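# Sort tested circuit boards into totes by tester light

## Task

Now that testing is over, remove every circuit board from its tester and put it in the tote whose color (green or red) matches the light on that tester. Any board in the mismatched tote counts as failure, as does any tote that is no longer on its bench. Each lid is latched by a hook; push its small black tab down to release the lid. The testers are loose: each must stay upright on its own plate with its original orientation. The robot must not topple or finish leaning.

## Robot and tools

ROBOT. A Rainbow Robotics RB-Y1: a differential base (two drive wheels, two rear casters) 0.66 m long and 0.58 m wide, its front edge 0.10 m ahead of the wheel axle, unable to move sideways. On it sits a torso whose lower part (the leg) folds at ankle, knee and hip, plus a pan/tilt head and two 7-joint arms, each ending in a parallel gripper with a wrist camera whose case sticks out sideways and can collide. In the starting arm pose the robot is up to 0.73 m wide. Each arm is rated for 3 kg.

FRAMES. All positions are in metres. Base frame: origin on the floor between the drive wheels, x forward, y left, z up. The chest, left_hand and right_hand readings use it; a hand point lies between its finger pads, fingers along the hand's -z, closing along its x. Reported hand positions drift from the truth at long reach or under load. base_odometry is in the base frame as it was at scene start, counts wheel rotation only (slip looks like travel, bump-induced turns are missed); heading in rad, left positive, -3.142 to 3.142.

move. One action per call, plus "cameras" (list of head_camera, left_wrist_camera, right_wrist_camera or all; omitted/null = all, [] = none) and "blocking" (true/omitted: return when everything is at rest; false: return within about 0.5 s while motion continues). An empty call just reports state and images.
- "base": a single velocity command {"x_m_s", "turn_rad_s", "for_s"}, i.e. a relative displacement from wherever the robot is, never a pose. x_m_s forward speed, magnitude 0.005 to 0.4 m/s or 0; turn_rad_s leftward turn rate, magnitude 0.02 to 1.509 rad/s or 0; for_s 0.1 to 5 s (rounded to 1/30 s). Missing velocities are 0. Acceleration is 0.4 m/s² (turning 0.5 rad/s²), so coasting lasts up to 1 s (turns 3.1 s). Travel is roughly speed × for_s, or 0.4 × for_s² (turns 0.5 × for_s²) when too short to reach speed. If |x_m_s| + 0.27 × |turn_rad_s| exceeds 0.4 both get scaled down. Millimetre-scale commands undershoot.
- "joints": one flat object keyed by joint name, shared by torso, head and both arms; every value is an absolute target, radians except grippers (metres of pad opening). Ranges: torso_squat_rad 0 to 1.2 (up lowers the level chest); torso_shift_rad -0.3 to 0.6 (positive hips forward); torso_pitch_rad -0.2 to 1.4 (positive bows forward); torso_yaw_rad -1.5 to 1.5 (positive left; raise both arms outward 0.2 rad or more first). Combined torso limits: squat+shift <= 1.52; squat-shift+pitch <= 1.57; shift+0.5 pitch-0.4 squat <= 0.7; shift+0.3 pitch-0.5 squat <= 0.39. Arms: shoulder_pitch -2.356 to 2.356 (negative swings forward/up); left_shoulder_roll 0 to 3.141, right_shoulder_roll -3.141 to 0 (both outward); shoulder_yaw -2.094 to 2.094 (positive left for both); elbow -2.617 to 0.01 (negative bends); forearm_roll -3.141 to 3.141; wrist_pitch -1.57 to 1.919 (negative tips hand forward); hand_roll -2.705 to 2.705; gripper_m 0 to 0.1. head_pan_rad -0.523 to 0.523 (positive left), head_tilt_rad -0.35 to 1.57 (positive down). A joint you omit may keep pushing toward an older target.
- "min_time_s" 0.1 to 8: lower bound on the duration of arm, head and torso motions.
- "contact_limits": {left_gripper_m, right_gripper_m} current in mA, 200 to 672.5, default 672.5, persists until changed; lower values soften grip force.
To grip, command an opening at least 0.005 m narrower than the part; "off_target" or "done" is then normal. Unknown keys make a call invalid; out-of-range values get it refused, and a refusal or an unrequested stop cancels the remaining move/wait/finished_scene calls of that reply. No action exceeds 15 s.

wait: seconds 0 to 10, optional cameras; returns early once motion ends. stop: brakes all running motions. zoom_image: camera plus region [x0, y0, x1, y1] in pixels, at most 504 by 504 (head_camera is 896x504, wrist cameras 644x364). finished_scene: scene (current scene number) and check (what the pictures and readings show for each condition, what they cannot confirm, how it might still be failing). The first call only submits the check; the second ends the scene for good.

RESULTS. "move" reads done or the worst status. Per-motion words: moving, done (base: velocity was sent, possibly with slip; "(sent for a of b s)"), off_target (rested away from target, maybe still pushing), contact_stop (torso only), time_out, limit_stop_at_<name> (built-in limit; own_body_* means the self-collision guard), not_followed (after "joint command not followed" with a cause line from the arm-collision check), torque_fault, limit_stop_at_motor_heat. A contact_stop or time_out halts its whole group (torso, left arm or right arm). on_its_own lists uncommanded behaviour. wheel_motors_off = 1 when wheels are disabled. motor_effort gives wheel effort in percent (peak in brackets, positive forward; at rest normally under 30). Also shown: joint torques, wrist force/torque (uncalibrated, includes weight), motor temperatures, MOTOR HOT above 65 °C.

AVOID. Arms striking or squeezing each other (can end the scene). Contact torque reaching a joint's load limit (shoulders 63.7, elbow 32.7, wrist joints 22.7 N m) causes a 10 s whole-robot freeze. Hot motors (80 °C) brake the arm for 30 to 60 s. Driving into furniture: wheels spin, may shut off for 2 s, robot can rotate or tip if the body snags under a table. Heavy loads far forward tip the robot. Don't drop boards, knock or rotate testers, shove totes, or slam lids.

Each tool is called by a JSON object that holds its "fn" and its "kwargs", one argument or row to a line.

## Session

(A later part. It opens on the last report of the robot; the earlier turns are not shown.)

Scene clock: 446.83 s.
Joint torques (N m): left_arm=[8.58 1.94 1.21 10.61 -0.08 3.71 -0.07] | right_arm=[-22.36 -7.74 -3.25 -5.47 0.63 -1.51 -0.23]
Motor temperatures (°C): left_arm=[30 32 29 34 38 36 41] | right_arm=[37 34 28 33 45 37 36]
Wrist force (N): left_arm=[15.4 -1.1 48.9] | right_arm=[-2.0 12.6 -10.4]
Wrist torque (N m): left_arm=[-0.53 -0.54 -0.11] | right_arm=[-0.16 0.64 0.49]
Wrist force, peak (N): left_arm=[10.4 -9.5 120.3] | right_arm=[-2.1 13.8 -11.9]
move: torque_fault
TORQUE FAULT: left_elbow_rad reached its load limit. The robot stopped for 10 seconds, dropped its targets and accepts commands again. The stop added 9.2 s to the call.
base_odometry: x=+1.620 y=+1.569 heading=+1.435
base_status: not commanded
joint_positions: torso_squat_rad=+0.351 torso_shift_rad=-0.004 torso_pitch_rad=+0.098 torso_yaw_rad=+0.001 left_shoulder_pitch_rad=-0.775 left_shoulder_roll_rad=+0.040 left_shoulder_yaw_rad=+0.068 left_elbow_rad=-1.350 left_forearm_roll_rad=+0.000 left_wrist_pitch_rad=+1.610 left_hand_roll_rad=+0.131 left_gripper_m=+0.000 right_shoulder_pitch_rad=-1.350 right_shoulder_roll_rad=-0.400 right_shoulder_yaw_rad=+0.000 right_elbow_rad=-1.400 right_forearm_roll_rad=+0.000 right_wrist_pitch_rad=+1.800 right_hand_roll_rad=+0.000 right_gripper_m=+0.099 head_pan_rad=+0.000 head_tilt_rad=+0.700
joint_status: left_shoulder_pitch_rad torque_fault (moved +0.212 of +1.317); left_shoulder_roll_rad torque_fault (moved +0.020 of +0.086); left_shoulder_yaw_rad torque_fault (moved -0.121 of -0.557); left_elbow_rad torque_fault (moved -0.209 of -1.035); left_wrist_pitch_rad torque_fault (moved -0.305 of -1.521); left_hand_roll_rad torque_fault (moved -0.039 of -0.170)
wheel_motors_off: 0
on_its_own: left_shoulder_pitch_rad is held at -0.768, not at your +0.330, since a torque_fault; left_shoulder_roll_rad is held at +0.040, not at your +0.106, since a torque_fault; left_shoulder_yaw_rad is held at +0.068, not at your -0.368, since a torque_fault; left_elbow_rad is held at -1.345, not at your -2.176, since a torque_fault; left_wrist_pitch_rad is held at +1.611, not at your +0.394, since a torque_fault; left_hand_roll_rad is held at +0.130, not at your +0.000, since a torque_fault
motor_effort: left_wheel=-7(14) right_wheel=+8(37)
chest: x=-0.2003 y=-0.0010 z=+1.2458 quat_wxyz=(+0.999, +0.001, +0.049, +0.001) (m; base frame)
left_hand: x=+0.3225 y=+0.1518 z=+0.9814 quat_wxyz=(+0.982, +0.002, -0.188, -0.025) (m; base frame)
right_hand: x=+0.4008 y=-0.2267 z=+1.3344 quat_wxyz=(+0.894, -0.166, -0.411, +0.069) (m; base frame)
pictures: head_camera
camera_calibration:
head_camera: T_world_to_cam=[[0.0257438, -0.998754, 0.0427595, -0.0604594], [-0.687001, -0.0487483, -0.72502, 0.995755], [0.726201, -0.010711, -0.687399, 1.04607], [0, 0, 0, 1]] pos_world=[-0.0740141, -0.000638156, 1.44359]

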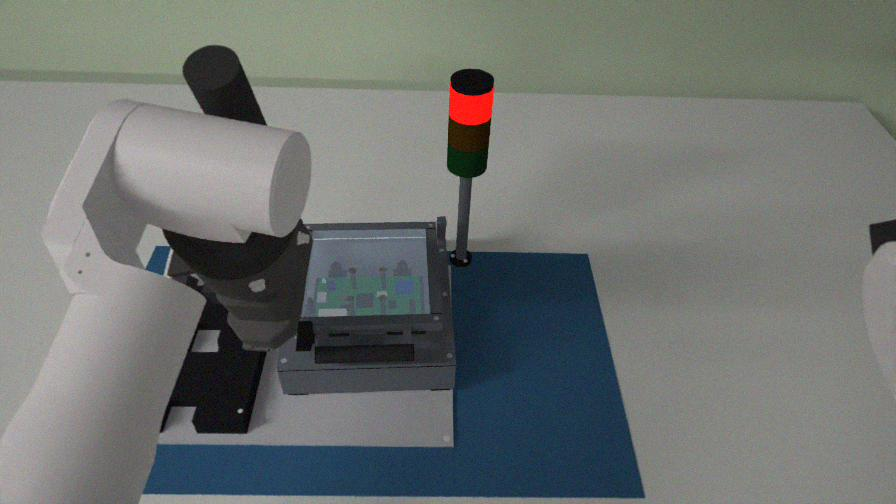

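{"fn": "move", "kwargs": {
  "joints": {"torso_pitch_rad":0.0},
  "cameras": []
}}

{"fn": "move", "kwargs": {
  "joints": {"left_shoulder_pitch_rad":-0.987,"left_shoulder_roll_rad":0.02,"left_shoulder_yaw_rad":0.189,"left_elbow_rad":-1.141,"left_wrist_pitch_rad":1.915,"left_hand_roll_rad":0.17},
  "cameras": []
}}

{"fn": "move", "kwargs": {
  "joints": {"torso_pitch_rad":0.1},
  "cameras": ["left_wrist_camera","head_camera"]
}}

{"fn": "zoom_image", "kwargs": {
  "camera": "left_wrist_camera",
  "region": [200, 150, 440, 364]
}}

Scene clock: 456.50 s.
Joint torques (N m): left_arm=[-18.38 1.94 1.28 -7.33 -0.07 -0.56 -0.11] | right_arm=[-22.29 -7.93 -2.96 -4.98 0.54 -1.65 -0.2]
Motor temperatures (°C): left_arm=[29 32 29 34 38 36 41] | right_arm=[37 34 28 33 45 37 36]
Wrist force (N): left_arm=[-4.3 0.2 -8.9] | right_arm=[-2.6 12.7 -10.1]
Wrist torque (N m): left_arm=[-0.08 -0.55 -0.20] | right_arm=[-0.16 0.59 0.47]
Wrist force, peak (N): left_arm=[15.3 -1.1 49.1] | right_arm=[-2.5 13.0 -10.9]
move: done
base_odometry: x=+1.620 y=+1.569 heading=+1.436
base_status: not commanded
joint_positions: torso_squat_rad=+0.351 torso_shift_rad=-0.003 torso_pitch_rad=+0.000 torso_yaw_rad=+0.001 left_shoulder_pitch_rad=-0.769 left_shoulder_roll_rad=+0.040 left_shoulder_yaw_rad=+0.068 left_elbow_rad=-1.345 left_forearm_roll_rad=+0.000 left_wrist_pitch_rad=+1.611 left_hand_roll_rad=+0.131 left_gripper_m=+0.000 right_shoulder_pitch_rad=-1.350 right_shoulder_roll_rad=-0.400 right_shoulder_yaw_rad=+0.000 right_elbow_rad=-1.400 right_forearm_roll_rad=+0.000 right_wrist_pitch_rad=+1.800 right_hand_roll_rad=+0.000 right_gripper_m=+0.099 head_pan_rad=+0.000 head_tilt_rad=+0.700
joint_status: all done
wheel_motors_off: 0
on_its_own: left_shoulder_pitch_rad is held at -0.768, not at your +0.330, since a torque_fault; left_shoulder_roll_rad is held at +0.040, not at your +0.106, since a torque_fault; left_shoulder_yaw_rad is held at +0.068, not at your -0.368, since a torque_fault; left_elbow_rad is held at -1.345, not at your -2.176, since a torque_fault; left_wrist_pitch_rad is held at +1.611, not at your +0.394, since a torque_fault; left_hand_roll_rad is held at +0.130, not at your +0.000, since a torque_fault
motor_effort: left_wheel=-7(9) right_wheel=+6(9)
chest: x=-0.2300 y=-0.0008 z=+1.2473 quat_wxyz=(+1.000, +0.001, +0.000, +0.001) (m; base frame)
left_hand: x=+0.3138 y=+0.1533 z=+1.0302 quat_wxyz=(+0.973, +0.004, -0.230, -0.024) (m; base frame)
right_hand: x=+0.3595 y=-0.2265 z=+1.3943 quat_wxyz=(+0.873, -0.170, -0.454, +0.060) (m; base frame)
pictures: none
No camera images: "cameras" was empty.

Scene clock: 457.37 s.
Joint torques (N m): left_arm=[-20.4 3.78 0.62 -6.97 0.17 -0.51 0.26] | right_arm=[-22.12 -7.65 -2.76 -4.94 0.58 -1.57 -0.19]
Motor temperatures (°C): left_arm=[29 32 29 34 38 36 41] | right_arm=[37 34 28 33 45 37 36]
Wrist force (N): left_arm=[-2.6 0.7 -9.9] | right_arm=[-2.3 12.6 -9.9]
Wrist torque (N m): left_arm=[-0.09 -0.46 -0.18] | right_arm=[-0.17 0.62 0.48]
Wrist force, peak (N): left_arm=[-4.5 1.2 -10.4] | right_arm=[-2.4 13.0 -10.0]
move: done
base_odometry: x=+1.620 y=+1.569 heading=+1.436
base_status: not commanded
joint_positions: torso_squat_rad=+0.351 torso_shift_rad=-0.003 torso_pitch_rad=+0.000 torso_yaw_rad=+0.001 left_shoulder_pitch_rad=-0.987 left_shoulder_roll_rad=+0.020 left_shoulder_yaw_rad=+0.189 left_elbow_rad=-1.141 left_forearm_roll_rad=+0.000 left_wrist_pitch_rad=+1.915 left_hand_roll_rad=+0.170 left_gripper_m=+0.000 right_shoulder_pitch_rad=-1.350 right_shoulder_roll_rad=-0.400 right_shoulder_yaw_rad=+0.000 right_elbow_rad=-1.400 right_forearm_roll_rad=+0.000 right_wrist_pitch_rad=+1.800 right_hand_roll_rad=+0.000 right_gripper_m=+0.099 head_pan_rad=+0.000 head_tilt_rad=+0.700
joint_status: all done
wheel_motors_off: 0
motor_effort: left_wheel=-7(8) right_wheel=+7(7)
chest: x=-0.2299 y=-0.0008 z=+1.2473 quat_wxyz=(+1.000, +0.000, +0.000, +0.001) (m; base frame)
left_hand: x=+0.2777 y=+0.1389 z=+1.0536 quat_wxyz=(+0.997, -0.009, -0.076, +0.004) (m; base frame)
right_hand: x=+0.3596 y=-0.2264 z=+1.3943 quat_wxyz=(+0.873, -0.170, -0.454, +0.060) (m; base frame)
pictures: none
No camera images: "cameras" was empty.

Scene clock: 458.47 s.
Joint torques (N m): left_arm=[-19.92 3.2 0.85 -7.35 0.21 -0.32 0.26] | right_arm=[-22.54 -7.92 -3.21 -5.57 0.62 -1.51 -0.2]
Motor temperatures (°C): left_arm=[29 32 29 34 38 36 41] | right_arm=[37 34 28 33 45 37 36]
Wrist force (N): left_arm=[-2.3 0.8 -9.6] | right_arm=[-2.2 12.8 -10.6]
Wrist torque (N m): left_arm=[-0.11 -0.48 -0.19] | right_arm=[-0.19 0.64 0.50]
Wrist force, peak (N): left_arm=[-2.6 0.9 -10.1] | right_arm=[-2.2 12.9 -11.0]
move: done
base_odometry: x=+1.620 y=+1.569 heading=+1.436
base_status: not commanded
joint_positions: torso_squat_rad=+0.351 torso_shift_rad=-0.003 torso_pitch_rad=+0.100 torso_yaw_rad=+0.001 left_shoulder_pitch_rad=-0.987 left_shoulder_roll_rad=+0.020 left_shoulder_yaw_rad=+0.189 left_elbow_rad=-1.141 left_forearm_roll_rad=+0.000 left_wrist_pitch_rad=+1.915 left_hand_roll_rad=+0.170 left_gripper_m=+0.000 right_shoulder_pitch_rad=-1.350 right_shoulder_roll_rad=-0.400 right_shoulder_yaw_rad=+0.000 right_elbow_rad=-1.400 right_forearm_roll_rad=+0.000 right_wrist_pitch_rad=+1.800 right_hand_roll_rad=+0.000 right_gripper_m=+0.099 head_pan_rad=+0.000 head_tilt_rad=+0.700
joint_status: all done
wheel_motors_off: 0
motor_effort: left_wheel=-9(9) right_wheel=+7(8)
chest: x=-0.1989 y=-0.0008 z=+1.2458 quat_wxyz=(+0.999, +0.001, +0.050, +0.001) (m; base frame)
left_hand: x=+0.2868 y=+0.1389 z=+1.0022 quat_wxyz=(+1.000, -0.009, -0.026, +0.005) (m; base frame)
right_hand: x=+0.4023 y=-0.2264 z=+1.3330 quat_wxyz=(+0.894, -0.167, -0.410, +0.069) (m; base frame)
pictures: head_camera, left_wrist_camera
camera_calibration:
head_camera: T_world_to_cam=[[0.0258449, -0.998735, 0.0431366, -0.0607063], [-0.68875, -0.0490651, -0.723337, 0.99423], [0.724539, -0.0110157, -0.689146, 1.04694], [0, 0, 0, 1]] pos_world=[-0.0722044, -0.000314668, 1.44328]
left_wrist_camera: T_world_to_cam=[[0.998927, 0.0251216, 0.038918, -0.330289], [0.00208758, -0.863728, 0.503954, -0.351437], [0.0462747, -0.503332, -0.862853, 0.990408], [0, 0, 0, 1]] pos_world=[0.284837, 0.203256, 1.04454]

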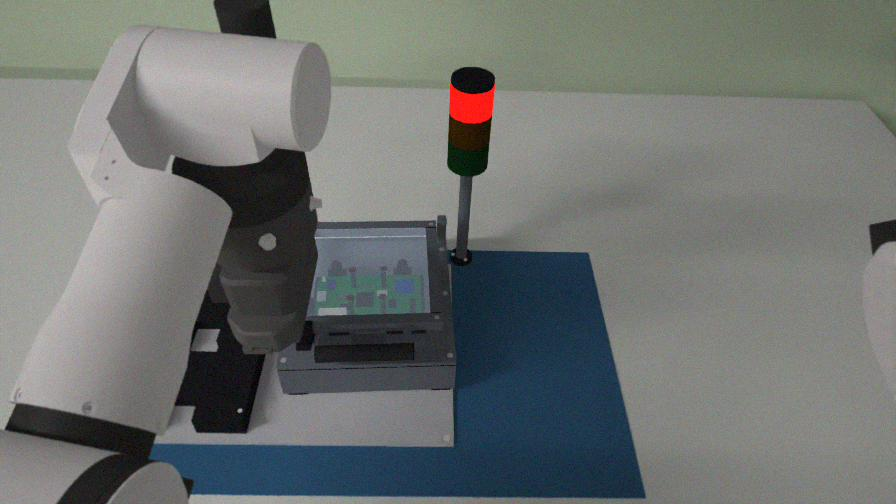

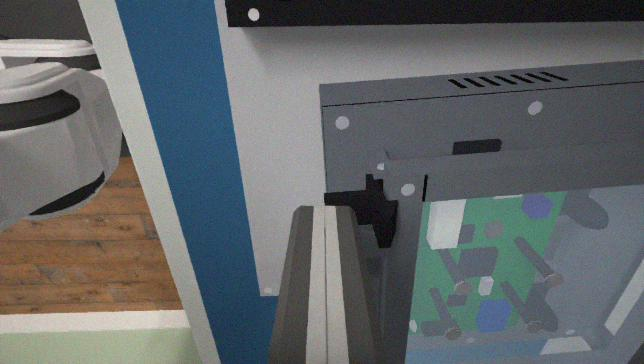

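Scaled by 2.100 from the camera's 644x364 image, which has a finer 920x520 frame.

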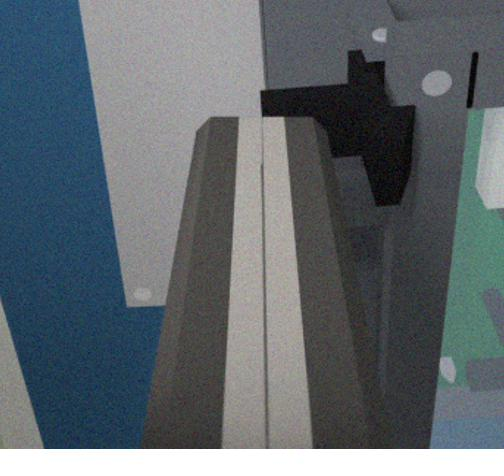

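{"fn": "move", "kwargs": {
  "joints": {"left_shoulder_pitch_rad":-1.003,"left_shoulder_roll_rad":0.021,"left_shoulder_yaw_rad":0.197,"left_elbow_rad":-0.97,"left_wrist_pitch_rad":1.803},
  "cameras": [],
  "min_time_s": 4
}}

{"fn": "move", "kwargs": {
  "joints": {"torso_pitch_rad":0.0},
  "cameras": ["head_camera"]
}}

{"fn": "zoom_image", "kwargs": {
  "camera": "head_camera",
  "region": [240, 210, 480, 420]
}}

Scene clock: 472.47 s.
Joint torques (N m): left_arm=[3.07 0.85 1.15 5.67 0.07 -9.89 0.24] | right_arm=[-22.25 -7.78 -3.07 -5.64 0.63 -1.5 -0.27]
Motor temperatures (°C): left_arm=[30 32 29 34 38 36 41] | right_arm=[37 34 28 33 45 37 36]
Wrist force (N): left_arm=[-40.7 6.8 76.9] | right_arm=[-2.2 12.7 -10.3]
Wrist torque (N m): left_arm=[0.06 0.12 -0.16] | right_arm=[-0.17 0.62 0.48]
Wrist force, peak (N): left_arm=[-45.1 7.5 80.8] | right_arm=[-2.4 13.1 -10.7]
move: done
base_odometry: x=+1.620 y=+1.569 heading=+1.436
base_status: not commanded
joint_positions: torso_squat_rad=+0.351 torso_shift_rad=-0.004 torso_pitch_rad=+0.096 torso_yaw_rad=+0.001 left_shoulder_pitch_rad=-1.009 left_shoulder_roll_rad=+0.022 left_shoulder_yaw_rad=+0.197 left_elbow_rad=-0.973 left_forearm_roll_rad=+0.000 left_wrist_pitch_rad=+1.805 left_hand_roll_rad=+0.170 left_gripper_m=+0.000 right_shoulder_pitch_rad=-1.350 right_shoulder_roll_rad=-0.400 right_shoulder_yaw_rad=+0.000 right_elbow_rad=-1.400 right_forearm_roll_rad=+0.000 right_wrist_pitch_rad=+1.800 right_hand_roll_rad=+0.000 right_gripper_m=+0.099 head_pan_rad=+0.000 head_tilt_rad=+0.700
joint_status: all done
wheel_motors_off: 0
motor_effort: left_wheel=+1(9) right_wheel=+7(10)
chest: x=-0.2011 y=-0.0009 z=+1.2458 quat_wxyz=(+0.999, +0.001, +0.048, +0.001) (m; base frame)
left_hand: x=+0.2876 y=+0.1370 z=+0.9712 quat_wxyz=(+1.000, -0.006, -0.009, +0.004) (m; base frame)
right_hand: x=+0.4000 y=-0.2264 z=+1.3351 quat_wxyz=(+0.894, -0.166, -0.411, +0.069) (m; base frame)
pictures: none
No camera images: "cameras" was empty.

Scene clock: 473.60 s.
Joint torques (N m): left_arm=[-19.88 3.29 1.17 -7.13 0.02 -0.66 0.22] | right_arm=[-22.38 -7.93 -3.14 -5.01 0.58 -1.62 -0.26]
Motor temperatures (°C): left_arm=[30 32 29 34 38 36 41] | right_arm=[37 34 28 33 45 37 36]
Wrist force (N): left_arm=[-2.0 0.1 -9.6] | right_arm=[-2.5 12.6 -10.0]
Wrist torque (N m): left_arm=[-0.04 -0.41 -0.20] | right_arm=[-0.16 0.60 0.48]
Wrist force, peak (N): left_arm=[-41.1 6.2 76.0] | right_arm=[-2.2 12.9 -11.2]
move: done
base_odometry: x=+1.620 y=+1.569 heading=+1.436
base_status: not commanded
joint_positions: torso_squat_rad=+0.351 torso_shift_rad=-0.003 torso_pitch_rad=+0.000 torso_yaw_rad=+0.001 left_shoulder_pitch_rad=-1.003 left_shoulder_roll_rad=+0.021 left_shoulder_yaw_rad=+0.197 left_elbow_rad=-0.970 left_forearm_roll_rad=+0.000 left_wrist_pitch_rad=+1.803 left_hand_roll_rad=+0.170 left_gripper_m=+0.000 right_shoulder_pitch_rad=-1.350 right_shoulder_roll_rad=-0.400 right_shoulder_yaw_rad=+0.000 right_elbow_rad=-1.400 right_forearm_roll_rad=+0.000 right_wrist_pitch_rad=+1.800 right_hand_roll_rad=+0.000 right_gripper_m=+0.099 head_pan_rad=+0.000 head_tilt_rad=+0.700
joint_status: all done
wheel_motors_off: 0
motor_effort: left_wheel=-5(7) right_wheel=+4(9)
chest: x=-0.2300 y=-0.0008 z=+1.2473 quat_wxyz=(+1.000, +0.001, +0.000, +0.001) (m; base frame)
left_hand: x=+0.2815 y=+0.1376 z=+1.0176 quat_wxyz=(+0.998, -0.007, -0.054, +0.005) (m; base frame)
right_hand: x=+0.3596 y=-0.2265 z=+1.3943 quat_wxyz=(+0.873, -0.170, -0.454, +0.060) (m; base frame)
pictures: head_camera
camera_calibration:
head_camera: T_world_to_cam=[[0.0213935, -0.998738, 0.0454316, -0.063903], [-0.612904, -0.049003, -0.788636, 1.07286], [0.789868, -0.0109735, -0.613179, 0.990747], [0, 0, 0, 1]] pos_world=[-0.123631, -0.00037703, 1.45651]

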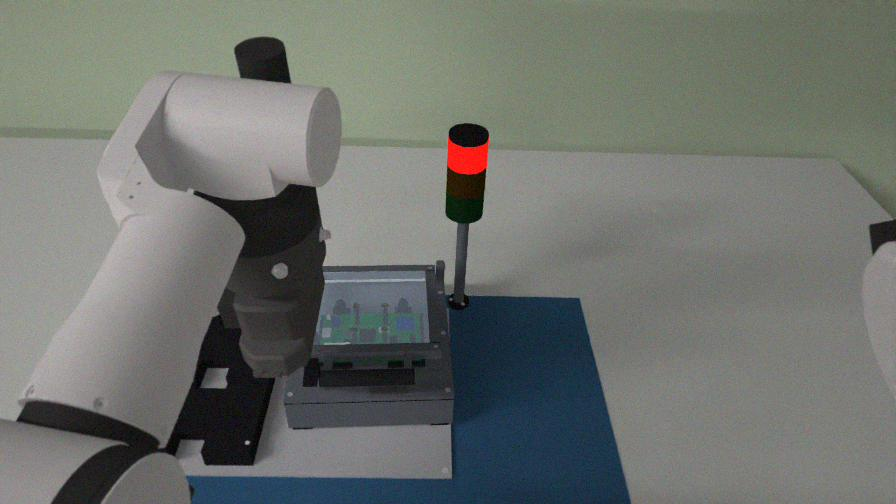

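Scaled by 2.100 from the camera's 896x504 image, which has a finer 1280x720 frame.

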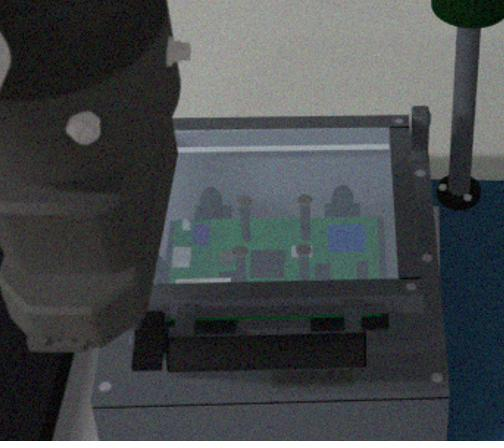

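{"fn": "move", "kwargs": {
  "joints": {"left_shoulder_roll_rad":0.42},
  "cameras": []
}}

{"fn": "move", "kwargs": {
  "joints": {"left_shoulder_pitch_rad":0.457,"left_shoulder_roll_rad":0.25,"left_shoulder_yaw_rad":-0.15,"left_elbow_rad":-2.176,"left_wrist_pitch_rad":0.394,"left_hand_roll_rad":0},
  "cameras": ["head_camera"],
  "min_time_s": 2
}}

{"fn": "move", "kwargs": {
  "joints": {"left_shoulder_pitch_rad":0.181,"left_shoulder_roll_rad":0.05,"left_shoulder_yaw_rad":-0.31,"left_elbow_rad":-1.6025,"left_wrist_pitch_rad":0.0735},
  "cameras": ["head_camera","left_wrist_camera"],
  "min_time_s": 2
}}

{"fn": "zoom_image", "kwargs": {
  "camera": "head_camera",
  "region": [240, 230, 480, 440]
}}

Scene clock: 495.40 s.
Joint torques (N m): left_arm=[-20.95 8.6 1.45 -7.37 -0.03 -0.61 0.22] | right_arm=[-22.08 -7.76 -3.3 -4.86 0.56 -1.61 -0.27]
Motor temperatures (°C): left_arm=[30 32 29 34 38 35 41] | right_arm=[37 34 28 33 45 37 36]
Wrist force (N): left_arm=[-3.1 -0.7 -9.8] | right_arm=[-2.6 12.6 -9.9]
Wrist torque (N m): left_arm=[0.00 -0.49 -0.21] | right_arm=[-0.17 0.60 0.49]
Wrist force, peak (N): left_arm=[-2.4 -1.1 -10.4] | right_arm=[-2.6 13.0 -10.2]
move: done
base_odometry: x=+1.620 y=+1.569 heading=+1.436
base_status: not commanded
joint_positions: torso_squat_rad=+0.351 torso_shift_rad=-0.003 torso_pitch_rad=+0.000 torso_yaw_rad=+0.001 left_shoulder_pitch_rad=-1.003 left_shoulder_roll_rad=+0.420 left_shoulder_yaw_rad=+0.197 left_elbow_rad=-0.970 left_forearm_roll_rad=+0.000 left_wrist_pitch_rad=+1.803 left_hand_roll_rad=+0.170 left_gripper_m=+0.000 right_shoulder_pitch_rad=-1.350 right_shoulder_roll_rad=-0.400 right_shoulder_yaw_rad=+0.000 right_elbow_rad=-1.400 right_forearm_roll_rad=+0.000 right_wrist_pitch_rad=+1.800 right_hand_roll_rad=+0.000 right_gripper_m=+0.099 head_pan_rad=+0.000 head_tilt_rad=+0.700
joint_status: all done
wheel_motors_off: 0
motor_effort: left_wheel=-5(7) right_wheel=+4(6)
chest: x=-0.2299 y=-0.0007 z=+1.2473 quat_wxyz=(+1.000, +0.000, +0.000, +0.001) (m; base frame)
left_hand: x=+0.3033 y=+0.3651 z=+1.0855 quat_wxyz=(+0.976, +0.108, -0.112, +0.155) (m; base frame)
right_hand: x=+0.3596 y=-0.2264 z=+1.3943 quat_wxyz=(+0.873, -0.170, -0.454, +0.060) (m; base frame)
pictures: none
No camera images: "cameras" was empty.

Scene clock: 497.73 s.
Joint torques (N m): left_arm=[-3.58 1.28 2.09 -9.48 0.15 -1.63 -0.13] | right_arm=[-22.21 -7.88 -3.13 -5.09 0.46 -1.76 -0.28]
Motor temperatures (°C): left_arm=[30 32 29 34 38 35 41] | right_arm=[37 34 28 33 45 37 36]
Wrist force (N): left_arm=[-7.9 -0.6 -5.5] | right_arm=[-2.5 12.6 -9.9]
Wrist torque (N m): left_arm=[0.00 -0.76 -0.16] | right_arm=[-0.18 0.60 0.49]
Wrist force, peak (N): left_arm=[-3.9 -1.3 -9.9] | right_arm=[-2.5 13.1 -10.3]
move: done
base_odometry: x=+1.620 y=+1.569 heading=+1.436
base_status: not commanded
joint_positions: torso_squat_rad=+0.351 torso_shift_rad=-0.003 torso_pitch_rad=+0.000 torso_yaw_rad=+0.001 left_shoulder_pitch_rad=+0.457 left_shoulder_roll_rad=+0.250 left_shoulder_yaw_rad=-0.150 left_elbow_rad=-2.176 left_forearm_roll_rad=+0.000 left_wrist_pitch_rad=+0.394 left_hand_roll_rad=+0.000 left_gripper_m=+0.000 right_shoulder_pitch_rad=-1.350 right_shoulder_roll_rad=-0.400 right_shoulder_yaw_rad=+0.000 right_elbow_rad=-1.400 right_forearm_roll_rad=+0.000 right_wrist_pitch_rad=+1.800 right_hand_roll_rad=+0.000 right_gripper_m=+0.099 head_pan_rad=+0.000 head_tilt_rad=+0.700
joint_status: all done
wheel_motors_off: 0
motor_effort: left_wheel=-6(7) right_wheel=+5(7)
chest: x=-0.2299 y=-0.0008 z=+1.2473 quat_wxyz=(+1.000, +0.000, +0.000, +0.001) (m; base frame)
left_hand: x=+0.1558 y=+0.2452 z=+1.0166 quat_wxyz=(+0.786, +0.049, -0.608, -0.095) (m; base frame)
right_hand: x=+0.3596 y=-0.2264 z=+1.3943 quat_wxyz=(+0.873, -0.170, -0.454, +0.060) (m; base frame)
pictures: head_camera
camera_calibration:
head_camera: T_world_to_cam=[[0.021355, -0.998736, 0.0454998, -0.0639531], [-0.612944, -0.0490327, -0.788603, 1.07283], [0.789837, -0.0110483, -0.613217, 0.990764], [0, 0, 0, 1]] pos_world=[-0.123589, -0.000322226, 1.4565]

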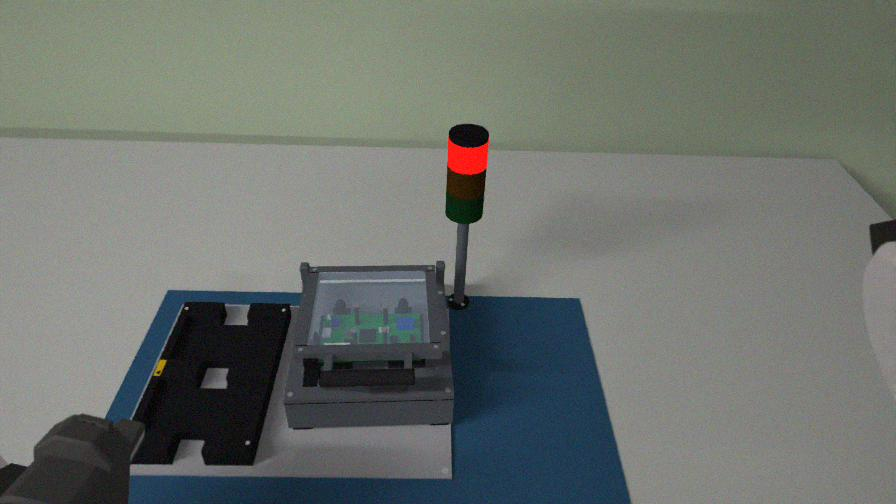

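Scene clock: 500.03 s.
Joint torques (N m): left_arm=[-7.97 -3.07 -0.59 -8.56 0.16 -2.06 -0.12] | right_arm=[-22.17 -7.89 -3.18 -5.04 0.56 -1.62 -0.2]
Motor temperatures (°C): left_arm=[30 32 29 34 38 35 41] | right_arm=[37 34 28 33 45 37 36]
Wrist force (N): left_arm=[-7.4 0.5 -5.3] | right_arm=[-2.4 12.8 -10.4]
Wrist torque (N m): left_arm=[-0.04 -0.73 -0.19] | right_arm=[-0.18 0.62 0.48]
Wrist force, peak (N): left_arm=[-8.1 0.4 -5.7] | right_arm=[-2.4 13.1 -10.2]
move: done
base_odometry: x=+1.620 y=+1.569 heading=+1.436
base_status: not commanded
joint_positions: torso_squat_rad=+0.351 torso_shift_rad=-0.003 torso_pitch_rad=+0.000 torso_yaw_rad=+0.001 left_shoulder_pitch_rad=+0.181 left_shoulder_roll_rad=+0.050 left_shoulder_yaw_rad=-0.310 left_elbow_rad=-1.603 left_forearm_roll_rad=+0.000 left_wrist_pitch_rad=+0.074 left_hand_roll_rad=+0.000 left_gripper_m=+0.000 right_shoulder_pitch_rad=-1.350 right_shoulder_roll_rad=-0.400 right_shoulder_yaw_rad=+0.000 right_elbow_rad=-1.400 right_forearm_roll_rad=+0.000 right_wrist_pitch_rad=+1.800 right_hand_roll_rad=+0.000 right_gripper_m=+0.099 head_pan_rad=+0.000 head_tilt_rad=+0.700
joint_status: all done
wheel_motors_off: 0
motor_effort: left_wheel=-6(8) right_wheel=+6(7)
chest: x=-0.2299 y=-0.0008 z=+1.2473 quat_wxyz=(+1.000, +0.000, +0.000, +0.001) (m; base frame)
left_hand: x=+0.2108 y=+0.1068 z=+0.9319 quat_wxyz=(+0.774, -0.078, -0.620, -0.098) (m; base frame)
right_hand: x=+0.3596 y=-0.2264 z=+1.3943 quat_wxyz=(+0.873, -0.170, -0.454, +0.060) (m; base frame)
pictures: head_camera, left_wrist_camera
camera_calibration:
head_camera: T_world_to_cam=[[0.0213548, -0.998736, 0.045505, -0.0639556], [-0.612945, -0.0490367, -0.788603, 1.07283], [0.789837, -0.0110516, -0.613217, 0.990764], [0, 0, 0, 1]] pos_world=[-0.123589, -0.000316968, 1.4565]
left_wrist_camera: T_world_to_cam=[[0.22701, -0.0438827, 0.972903, -0.95117], [-0.674223, -0.727961, 0.124483, 0.138112], [0.702773, -0.684213, -0.194841, 0.175487], [0, 0, 0, 1]] pos_world=[0.185715, 0.178871, 0.942396]

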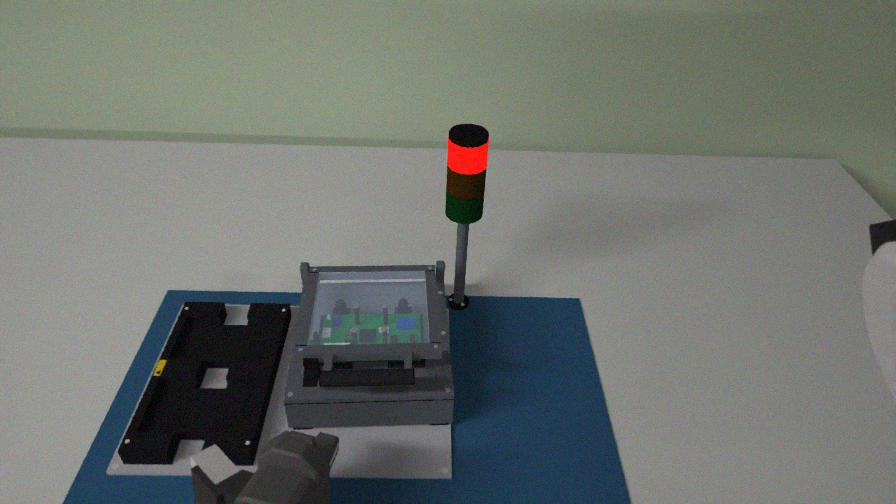

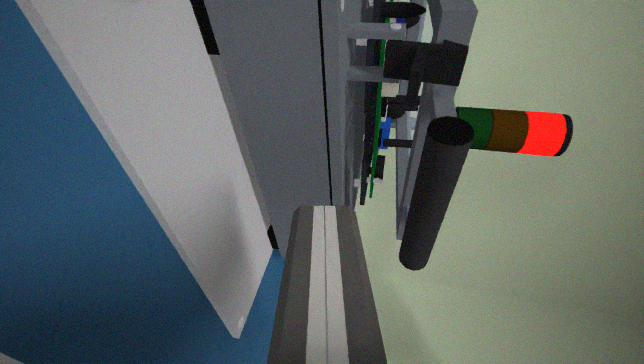

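Scaled by 2.100 from the camera's 896x504 image, which has a finer 1280x720 frame.

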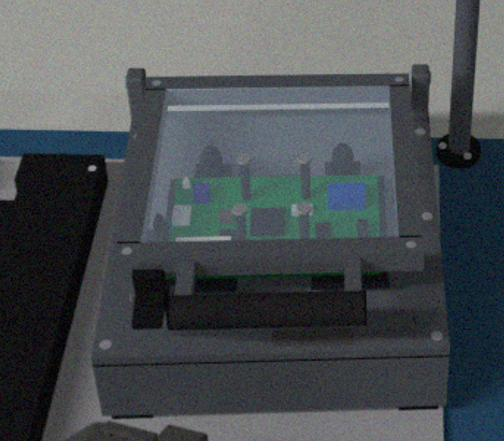

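{"fn": "move", "kwargs": {
  "joints": {"left_shoulder_pitch_rad":0.195,"left_shoulder_roll_rad":0.054,"left_shoulder_yaw_rad":-0.314,"left_elbow_rad":-1.679,"left_wrist_pitch_rad":0.136},
  "cameras": []
}}

{"fn": "move", "kwargs": {
  "joints": {"left_shoulder_pitch_rad":-0.016,"left_shoulder_roll_rad":0.0,"left_shoulder_yaw_rad":-0.246,"left_elbow_rad":-1.466,"left_wrist_pitch_rad":0.131},
  "cameras": ["head_camera","left_wrist_camera"],
  "min_time_s": 2
}}

Scene clock: 514.90 s.
Joint torques (N m): left_arm=[-7.03 -1.74 -1.04 -9.57 0.21 -1.83 -0.13] | right_arm=[-22.26 -7.76 -2.93 -4.96 0.54 -1.73 -0.26]
Motor temperatures (°C): left_arm=[30 32 29 34 38 35 41] | right_arm=[37 34 28 33 45 37 36]
Wrist force (N): left_arm=[-7.6 0.5 -5.3] | right_arm=[-2.6 12.8 -10.0]
Wrist torque (N m): left_arm=[-0.04 -0.73 -0.18] | right_arm=[-0.19 0.60 0.49]
Wrist force, peak (N): left_arm=[-8.8 0.2 -5.3] | right_arm=[-2.9 12.9 -10.2]
move: done
base_odometry: x=+1.620 y=+1.569 heading=+1.436
base_status: not commanded
joint_positions: torso_squat_rad=+0.351 torso_shift_rad=-0.003 torso_pitch_rad=+0.000 torso_yaw_rad=+0.001 left_shoulder_pitch_rad=+0.195 left_shoulder_roll_rad=+0.054 left_shoulder_yaw_rad=-0.314 left_elbow_rad=-1.679 left_forearm_roll_rad=+0.000 left_wrist_pitch_rad=+0.136 left_hand_roll_rad=+0.000 left_gripper_m=+0.000 right_shoulder_pitch_rad=-1.350 right_shoulder_roll_rad=-0.400 right_shoulder_yaw_rad=+0.000 right_elbow_rad=-1.400 right_forearm_roll_rad=+0.000 right_wrist_pitch_rad=+1.800 right_hand_roll_rad=+0.000 right_gripper_m=+0.099 head_pan_rad=+0.000 head_tilt_rad=+0.700
joint_status: all done
wheel_motors_off: 0
motor_effort: left_wheel=-7(7) right_wheel=+7(8)
chest: x=-0.2299 y=-0.0008 z=+1.2473 quat_wxyz=(+1.000, +0.000, +0.000, +0.001) (m; base frame)
left_hand: x=+0.2108 y=+0.1066 z=+0.9479 quat_wxyz=(+0.774, -0.078, -0.620, -0.098) (m; base frame)
right_hand: x=+0.3596 y=-0.2264 z=+1.3942 quat_wxyz=(+0.873, -0.170, -0.454, +0.060) (m; base frame)
pictures: none
No camera images: "cameras" was empty.

Scene clock: 517.20 s.
Joint torques (N m): left_arm=[-11.39 -3.96 1.2 -8.61 0.13 -2.22 -0.08] | right_arm=[-22.29 -7.9 -2.89 -4.98 0.58 -1.58 -0.22]
Motor temperatures (°C): left_arm=[29 32 29 34 38 35 41] | right_arm=[37 34 28 33 45 37 36]
Wrist force (N): left_arm=[-7.8 0.2 -5.3] | right_arm=[-2.5 12.6 -9.7]
Wrist torque (N m): left_arm=[0.01 -0.73 -0.16] | right_arm=[-0.16 0.61 0.48]
Wrist force, peak (N): left_arm=[-8.0 0.4 -5.6] | right_arm=[-2.5 12.8 -10.3]
move: done
base_odometry: x=+1.620 y=+1.569 heading=+1.436
base_status: not commanded
joint_positions: torso_squat_rad=+0.351 torso_shift_rad=-0.003 torso_pitch_rad=+0.000 torso_yaw_rad=+0.001 left_shoulder_pitch_rad=-0.016 left_shoulder_roll_rad=+0.000 left_shoulder_yaw_rad=-0.246 left_elbow_rad=-1.466 left_forearm_roll_rad=+0.000 left_wrist_pitch_rad=+0.131 left_hand_roll_rad=+0.000 left_gripper_m=+0.000 right_shoulder_pitch_rad=-1.350 right_shoulder_roll_rad=-0.400 right_shoulder_yaw_rad=+0.000 right_elbow_rad=-1.400 right_forearm_roll_rad=+0.000 right_wrist_pitch_rad=+1.800 right_hand_roll_rad=+0.000 right_gripper_m=+0.099 head_pan_rad=+0.000 head_tilt_rad=+0.700
joint_status: all done
wheel_motors_off: 0
motor_effort: left_wheel=-6(8) right_wheel=+6(7)
chest: x=-0.2299 y=-0.0008 z=+1.2473 quat_wxyz=(+1.000, +0.000, +0.000, +0.001) (m; base frame)
left_hand: x=+0.2664 y=+0.0940 z=+0.9475 quat_wxyz=(+0.775, -0.076, -0.620, -0.099) (m; base frame)
right_hand: x=+0.3596 y=-0.2264 z=+1.3942 quat_wxyz=(+0.873, -0.170, -0.454, +0.060) (m; base frame)
pictures: head_camera, left_wrist_camera
camera_calibration:
head_camera: T_world_to_cam=[[0.0213481, -0.998736, 0.0455057, -0.0639576], [-0.61296, -0.0490329, -0.788591, 1.07282], [0.789825, -0.0110583, -0.613232, 0.990776], [0, 0, 0, 1]] pos_world=[-0.123579, -0.000317092, 1.4565]
left_wrist_camera: T_world_to_cam=[[0.227017, -0.0472865, 0.972742, -0.979019], [-0.67397, -0.728637, 0.12187, 0.166837], [0.703013, -0.683265, -0.197283, 0.132952], [0, 0, 0, 1]] pos_world=[0.24123, 0.16611, 0.95823]

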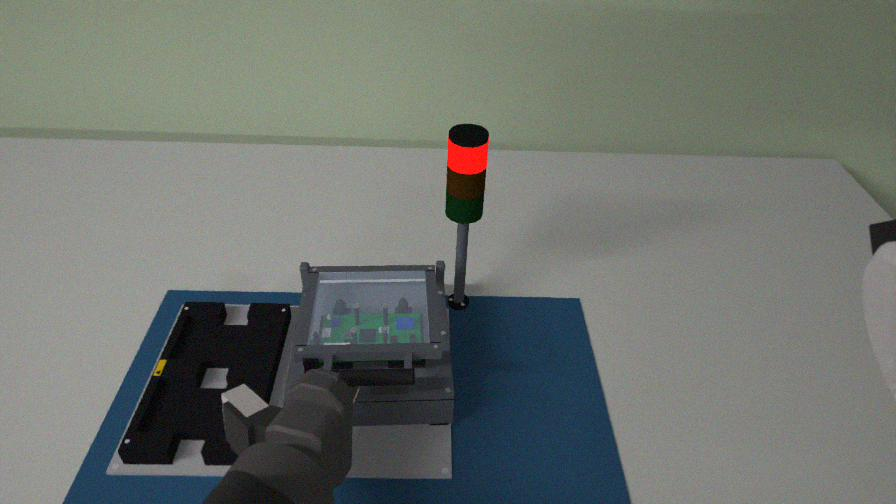

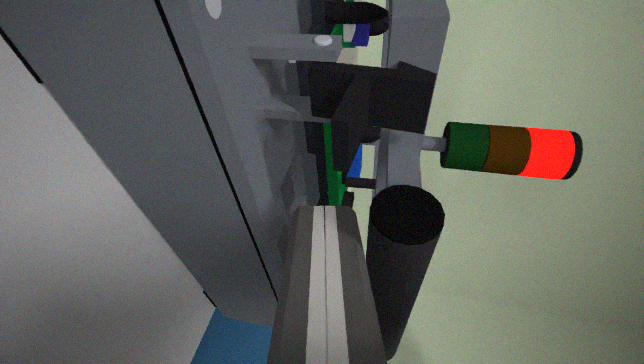

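{"fn": "move", "kwargs": {
  "joints": {"left_shoulder_pitch_rad":-0.12,"left_shoulder_roll_rad":0.0,"left_shoulder_yaw_rad":-0.195,"left_elbow_rad":-1.655,"left_wrist_pitch_rad":0.42},
  "cameras": ["head_camera"],
  "min_time_s": 2
}}

{"fn": "move", "kwargs": {
  "joints": {"left_shoulder_pitch_rad":-0.355,"left_shoulder_yaw_rad":-0.086,"left_elbow_rad":-1.5535,"left_wrist_pitch_rad":0.5375},
  "cameras": ["head_camera"],
  "min_time_s": 2
}}

{"fn": "move", "kwargs": {
  "joints": {"left_shoulder_pitch_rad":-0.612,"left_shoulder_yaw_rad":0.072,"left_elbow_rad":-1.255,"left_wrist_pitch_rad":0.477},
  "cameras": ["head_camera","left_wrist_camera"],
  "min_time_s": 2
}}

Scene clock: 542.90 s.
Joint torques (N m): left_arm=[-14.92 -2.27 3.88 -10.65 -0.03 -2.1 -0.1] | right_arm=[-22.2 -7.95 -3.06 -4.94 0.64 -1.66 -0.26]
Motor temperatures (°C): left_arm=[29 32 29 34 38 35 41] | right_arm=[37 34 28 33 45 37 36]
Wrist force (N): left_arm=[-9.8 -4.5 2.0] | right_arm=[-2.5 13.1 -10.0]
Wrist torque (N m): left_arm=[-0.12 -0.69 -0.17] | right_arm=[-0.22 0.61 0.48]
Wrist force, peak (N): left_arm=[-13.7 -1.1 -4.1] | right_arm=[-2.3 12.9 -10.5]
move: done
base_odometry: x=+1.620 y=+1.569 heading=+1.436
base_status: not commanded
joint_positions: torso_squat_rad=+0.351 torso_shift_rad=-0.003 torso_pitch_rad=+0.000 torso_yaw_rad=+0.001 left_shoulder_pitch_rad=-0.119 left_shoulder_roll_rad=+0.000 left_shoulder_yaw_rad=-0.196 left_elbow_rad=-1.655 left_forearm_roll_rad=+0.000 left_wrist_pitch_rad=+0.420 left_hand_roll_rad=+0.000 left_gripper_m=+0.000 right_shoulder_pitch_rad=-1.350 right_shoulder_roll_rad=-0.400 right_shoulder_yaw_rad=+0.000 right_elbow_rad=-1.400 right_forearm_roll_rad=+0.000 right_wrist_pitch_rad=+1.800 right_hand_roll_rad=+0.000 right_gripper_m=+0.099 head_pan_rad=+0.000 head_tilt_rad=+0.700
joint_status: all done
wheel_motors_off: 0
motor_effort: left_wheel=-6(7) right_wheel=+7(7)
chest: x=-0.2300 y=-0.0008 z=+1.2473 quat_wxyz=(+1.000, +0.000, +0.000, +0.001) (m; base frame)
left_hand: x=+0.2996 y=+0.1005 z=+1.0238 quat_wxyz=(+0.776, -0.063, -0.619, -0.099) (m; base frame)
right_hand: x=+0.3596 y=-0.2264 z=+1.3943 quat_wxyz=(+0.873, -0.170, -0.454, +0.060) (m; base frame)
pictures: head_camera
camera_calibration:
head_camera: T_world_to_cam=[[0.0213474, -0.998736, 0.0455063, -0.0639578], [-0.61294, -0.0490332, -0.788607, 1.07282], [0.789841, -0.0110579, -0.613212, 0.990782], [0, 0, 0, 1]] pos_world=[-0.123621, -0.000317161, 1.4565]

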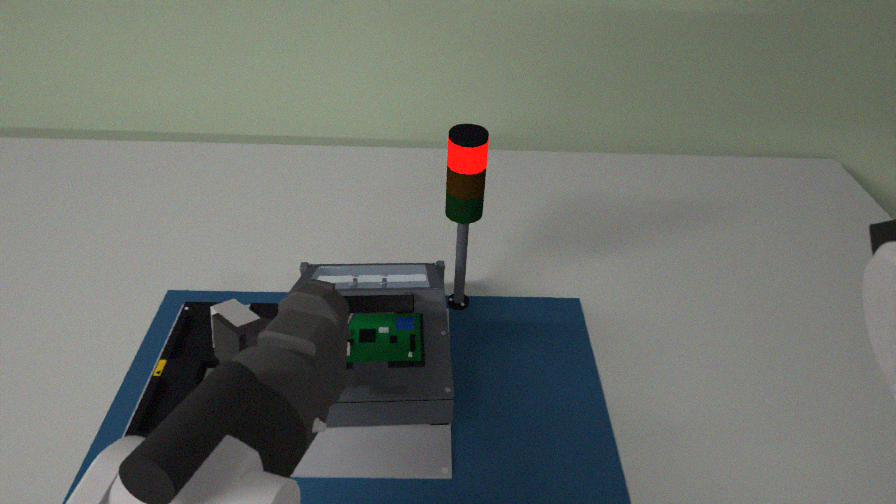

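Scene clock: 545.20 s.
Joint torques (N m): left_arm=[-10.79 3.56 7.58 -3.46 -0.98 0.61 -0.18] | right_arm=[-22.21 -7.72 -3.11 -5.05 0.65 -1.62 -0.22]
Motor temperatures (°C): left_arm=[29 32 29 34 38 35 41] | right_arm=[37 34 28 33 45 37 36]
Wrist force (N): left_arm=[1.5 -12.2 8.5] | right_arm=[-2.5 12.9 -9.4]
Wrist torque (N m): left_arm=[-0.25 -1.02 -0.24] | right_arm=[-0.18 0.60 0.49]
Wrist force, peak (N): left_arm=[1.6 -12.8 8.4] | right_arm=[-2.7 13.0 -10.1]
move: done
base_odometry: x=+1.620 y=+1.569 heading=+1.436
base_status: not commanded
joint_positions: torso_squat_rad=+0.351 torso_shift_rad=-0.003 torso_pitch_rad=-0.001 torso_yaw_rad=+0.001 left_shoulder_pitch_rad=-0.356 left_shoulder_roll_rad=-0.001 left_shoulder_yaw_rad=-0.088 left_elbow_rad=-1.555 left_forearm_roll_rad=+0.000 left_wrist_pitch_rad=+0.537 left_hand_roll_rad=+0.000 left_gripper_m=+0.000 right_shoulder_pitch_rad=-1.350 right_shoulder_roll_rad=-0.400 right_shoulder_yaw_rad=+0.000 right_elbow_rad=-1.400 right_forearm_roll_rad=+0.000 right_wrist_pitch_rad=+1.800 right_hand_roll_rad=+0.000 right_gripper_m=+0.099 head_pan_rad=+0.000 head_tilt_rad=+0.700
joint_status: all done
wheel_motors_off: 0
motor_effort: left_wheel=-6(8) right_wheel=+6(9)
chest: x=-0.2303 y=-0.0008 z=+1.2473 quat_wxyz=(+1.000, +0.001, +0.000, +0.001) (m; base frame)
left_hand: x=+0.3569 y=+0.1114 z=+1.0766 quat_wxyz=(+0.775, -0.044, -0.623, -0.094) (m; base frame)
right_hand: x=+0.3592 y=-0.2266 z=+1.3945 quat_wxyz=(+0.872, -0.170, -0.454, +0.060) (m; base frame)
pictures: head_camera
camera_calibration:
head_camera: T_world_to_cam=[[0.0212199, -0.998743, 0.0454104, -0.063951], [-0.612568, -0.0488846, -0.788904, 1.07308], [0.790133, -0.0110765, -0.612836, 0.990606], [0, 0, 0, 1]] pos_world=[-0.124019, -0.000441061, 1.45654]

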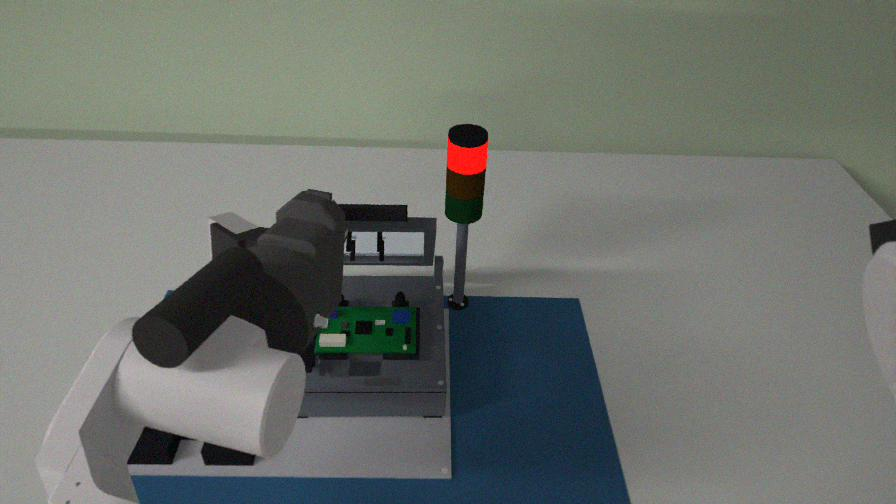

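Scene clock: 547.50 s.
Joint torques (N m): left_arm=[-8.47 6.49 4.92 -0.58 -0.7 2.07 0.04] | right_arm=[-22.22 -7.98 -2.99 -5.07 0.57 -1.6 -0.21]
Motor temperatures (°C): left_arm=[29 32 29 34 38 35 41] | right_arm=[37 34 28 33 45 37 36]
Wrist force (N): left_arm=[7.8 -8.6 2.8] | right_arm=[-2.3 12.9 -10.0]
Wrist torque (N m): left_arm=[-0.15 -1.22 -0.35] | right_arm=[-0.20 0.63 0.48]
Wrist force, peak (N): left_arm=[26.8 -12.2 18.9] | right_arm=[-2.6 13.1 -10.0]
move: done
base_odometry: x=+1.620 y=+1.569 heading=+1.435
base_status: not commanded
joint_positions: torso_squat_rad=+0.351 torso_shift_rad=-0.003 torso_pitch_rad=-0.001 torso_yaw_rad=+0.001 left_shoulder_pitch_rad=-0.615 left_shoulder_roll_rad=-0.001 left_shoulder_yaw_rad=+0.071 left_elbow_rad=-1.257 left_forearm_roll_rad=+0.000 left_wrist_pitch_rad=+0.476 left_hand_roll_rad=+0.000 left_gripper_m=+0.000 right_shoulder_pitch_rad=-1.350 right_shoulder_roll_rad=-0.400 right_shoulder_yaw_rad=+0.000 right_elbow_rad=-1.400 right_forearm_roll_rad=+0.000 right_wrist_pitch_rad=+1.800 right_hand_roll_rad=+0.000 right_gripper_m=+0.099 head_pan_rad=+0.000 head_tilt_rad=+0.700
joint_status: all done
wheel_motors_off: 0
motor_effort: left_wheel=-5(7) right_wheel=+10(12)
chest: x=-0.2305 y=-0.0010 z=+1.2473 quat_wxyz=(+1.000, +0.001, -0.001, +0.000) (m; base frame)
left_hand: x=+0.4207 y=+0.1325 z=+1.1015 quat_wxyz=(+0.776, -0.036, -0.627, -0.061) (m; base frame)
right_hand: x=+0.3588 y=-0.2268 z=+1.3948 quat_wxyz=(+0.872, -0.170, -0.454, +0.060) (m; base frame)
pictures: head_camera, left_wrist_camera
camera_calibration:
head_camera: T_world_to_cam=[[0.0211332, -0.998754, 0.0452003, -0.0638291], [-0.612121, -0.0486717, -0.789265, 1.07343], [0.790481, -0.0109884, -0.612387, 0.990346], [0, 0, 0, 1]] pos_world=[-0.124429, -0.000621445, 1.45658]
left_wrist_camera: T_world_to_cam=[[0.219994, -0.0357073, 0.974847, -1.16299], [-0.590123, -0.800606, 0.103848, 0.274179], [0.776761, -0.598126, -0.197201, 0.0387005], [0, 0, 0, 1]] pos_world=[0.387589, 0.20113, 1.1129]

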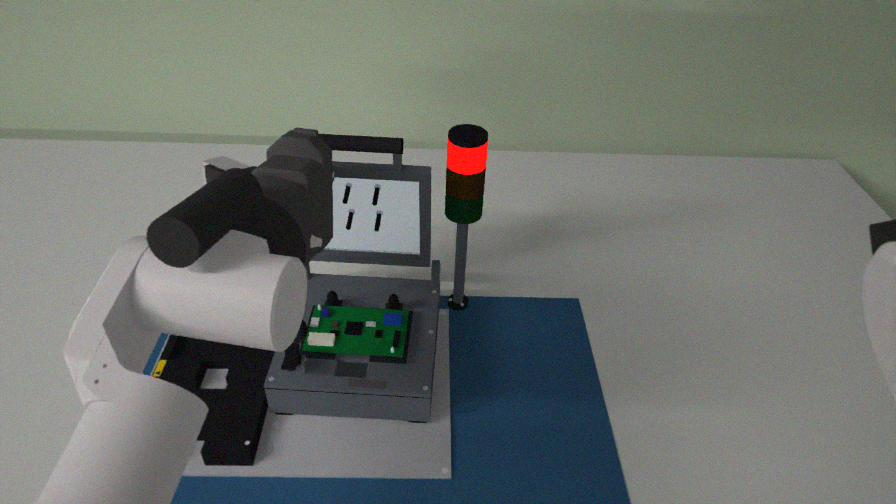

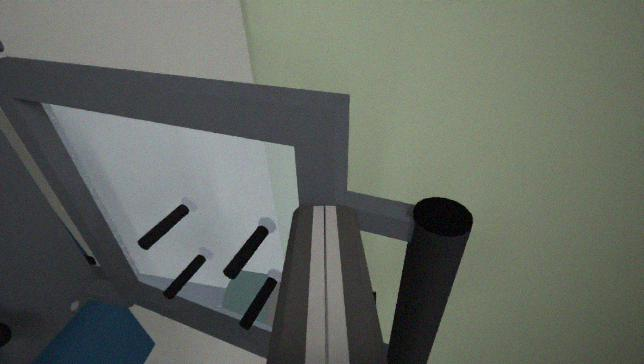

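{"fn": "move", "kwargs": {
  "joints": {"left_shoulder_pitch_rad":-0.891,"left_shoulder_yaw_rad":0.123,"left_elbow_rad":-0.8,"left_wrist_pitch_rad":0.277},
  "cameras": ["head_camera","left_wrist_camera"],
  "min_time_s": 2
}}

Scene clock: 560.60 s.
Joint torques (N m): left_arm=[-34.89 4.76 1.44 -17.58 0.12 -6.8 0.03] | right_arm=[-22.42 -8.24 -3.08 -5.05 0.63 -1.7 -0.27]
Motor temperatures (°C): left_arm=[29 32 29 34 38 35 41] | right_arm=[37 34 28 33 45 37 36]
Wrist force (N): left_arm=[-25.9 -0.4 -7.3] | right_arm=[-2.6 12.7 -9.8]
Wrist torque (N m): left_arm=[-0.05 -0.32 0.01] | right_arm=[-0.16 0.58 0.49]
Wrist force, peak (N): left_arm=[42.1 15.6 9.9] | right_arm=[-3.5 13.3 -11.1]
move: done
base_odometry: x=+1.620 y=+1.569 heading=+1.436
base_status: not commanded
joint_positions: torso_squat_rad=+0.351 torso_shift_rad=-0.003 torso_pitch_rad=+0.000 torso_yaw_rad=+0.001 left_shoulder_pitch_rad=-0.888 left_shoulder_roll_rad=+0.000 left_shoulder_yaw_rad=+0.123 left_elbow_rad=-0.798 left_forearm_roll_rad=+0.000 left_wrist_pitch_rad=+0.278 left_hand_roll_rad=+0.000 left_gripper_m=+0.000 right_shoulder_pitch_rad=-1.350 right_shoulder_roll_rad=-0.400 right_shoulder_yaw_rad=+0.000 right_elbow_rad=-1.400 right_forearm_roll_rad=+0.000 right_wrist_pitch_rad=+1.800 right_hand_roll_rad=+0.000 right_gripper_m=+0.099 head_pan_rad=+0.000 head_tilt_rad=+0.700
joint_status: all done
wheel_motors_off: 0
motor_effort: left_wheel=-7(12) right_wheel=+7(18)
chest: x=-0.2296 y=-0.0007 z=+1.2473 quat_wxyz=(+1.000, +0.000, +0.000, +0.001) (m; base frame)
left_hand: x=+0.4661 y=+0.0948 z=+1.0973 quat_wxyz=(+0.776, -0.047, -0.623, -0.082) (m; base frame)
right_hand: x=+0.3600 y=-0.2263 z=+1.3938 quat_wxyz=(+0.873, -0.170, -0.454, +0.061) (m; base frame)
pictures: head_camera, left_wrist_camera
camera_calibration:
head_camera: T_world_to_cam=[[0.0214098, -0.998733, 0.0455337, -0.0639654], [-0.613474, -0.0490857, -0.788188, 1.07242], [0.789424, -0.0110588, -0.613748, 0.991069], [0, 0, 0, 1]] pos_world=[-0.123103, -0.000283966, 1.45645]
left_wrist_camera: T_world_to_cam=[[0.225004, -0.05571, 0.972764, -1.1684], [-0.62633, -0.77304, 0.1006, 0.289129], [0.746381, -0.631906, -0.20883, 0.0102217], [0, 0, 0, 1]] pos_world=[0.436354, 0.164876, 1.10962]

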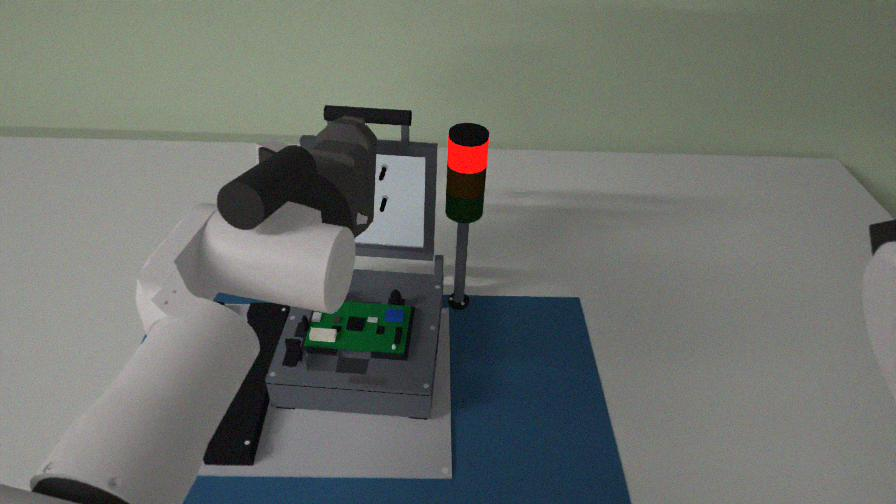

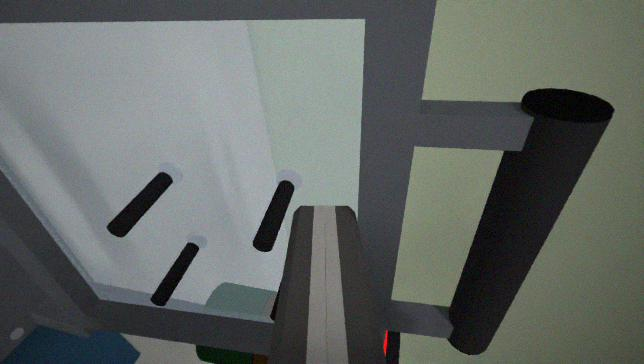

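{"fn": "move", "kwargs": {
  "joints": {"left_shoulder_pitch_rad":-0.95,"left_elbow_rad":-1.15,"left_wrist_pitch_rad":0.3},
  "min_time_s": 2,
  "cameras": ["head_camera","left_wrist_camera"]
}}

Scene clock: 593.27 s.
Joint torques (N m): left_arm=[-39.7 4.43 0.51 -21.85 0.44 -8.63 0.08] | right_arm=[-22.6 -8.29 -3.48 -4.97 0.55 -1.67 -0.17]
Motor temperatures (°C): left_arm=[32 32 29 36 38 37 41] | right_arm=[37 34 28 33 45 37 36]
Wrist force (N): left_arm=[-34.2 2.5 -8.4] | right_arm=[-2.7 12.7 -9.9]
Wrist torque (N m): left_arm=[-0.01 0.01 -0.34] | right_arm=[-0.16 0.57 0.48]
Wrist force, peak (N): left_arm=[-65.3 6.3 3.2] | right_arm=[-2.8 12.9 -10.2]
move: time_out
base_odometry: x=+1.620 y=+1.569 heading=+1.436
base_status: not commanded
joint_positions: torso_squat_rad=+0.351 torso_shift_rad=-0.002 torso_pitch_rad=+0.001 torso_yaw_rad=+0.001 left_shoulder_pitch_rad=-0.933 left_shoulder_roll_rad=-0.001 left_shoulder_yaw_rad=+0.123 left_elbow_rad=-0.854 left_forearm_roll_rad=+0.000 left_wrist_pitch_rad=+0.306 left_hand_roll_rad=+0.000 left_gripper_m=+0.000 right_shoulder_pitch_rad=-1.350 right_shoulder_roll_rad=-0.400 right_shoulder_yaw_rad=+0.000 right_elbow_rad=-1.400 right_forearm_roll_rad=+0.000 right_wrist_pitch_rad=+1.800 right_hand_roll_rad=+0.000 right_gripper_m=+0.099 head_pan_rad=+0.000 head_tilt_rad=+0.700
joint_status: left_shoulder_pitch_rad time_out (moved -0.045 of -0.062); left_elbow_rad time_out (moved -0.056 of -0.352); left_wrist_pitch_rad time_out (moved +0.028 of +0.022)
wheel_motors_off: 0
on_its_own: left_elbow_rad is held at -0.857, not at your -1.150, since a time_out
motor_effort: left_wheel=-6(8) right_wheel=+7(9)
chest: x=-0.2291 y=-0.0006 z=+1.2474 quat_wxyz=(+1.000, +0.000, +0.001, +0.001) (m; base frame)
left_hand: x=+0.4743 y=+0.0828 z=+1.1473 quat_wxyz=(+0.754, -0.051, -0.649, -0.088) (m; base frame)
right_hand: x=+0.3606 y=-0.2261 z=+1.3934 quat_wxyz=(+0.873, -0.170, -0.453, +0.061) (m; base frame)
pictures: head_camera, left_wrist_camera
camera_calibration:
head_camera: T_world_to_cam=[[0.021555, -0.998722, 0.0457047, -0.064043], [-0.614108, -0.0493008, -0.787681, 1.07193], [0.788928, -0.0110891, -0.614386, 0.99142], [0, 0, 0, 1]] pos_world=[-0.122495, -0.000119948, 1.45638]
left_wrist_camera: T_world_to_cam=[[0.156336, -0.0529304, 0.986285, -1.2027], [-0.644727, -0.761951, 0.0613044, 0.332837], [0.748256, -0.645468, -0.153246, -0.0566066], [0, 0, 0, 1]] pos_world=[0.44497, 0.153408, 1.15712]

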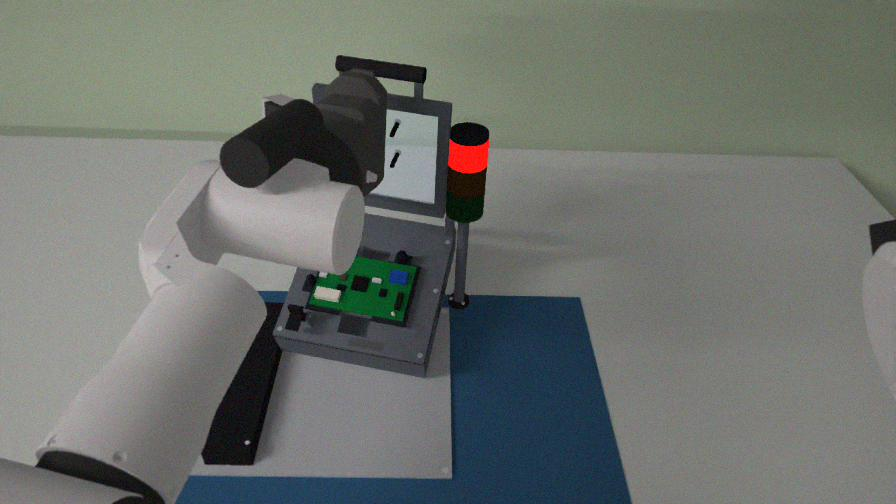

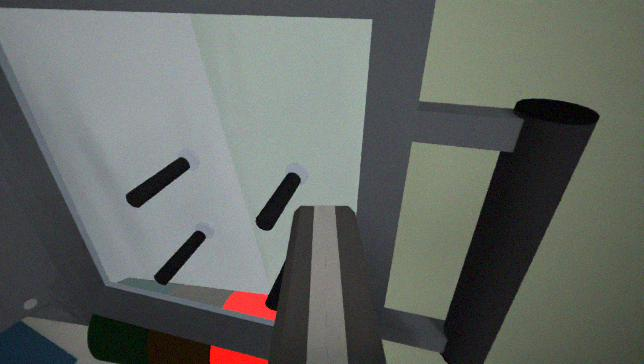

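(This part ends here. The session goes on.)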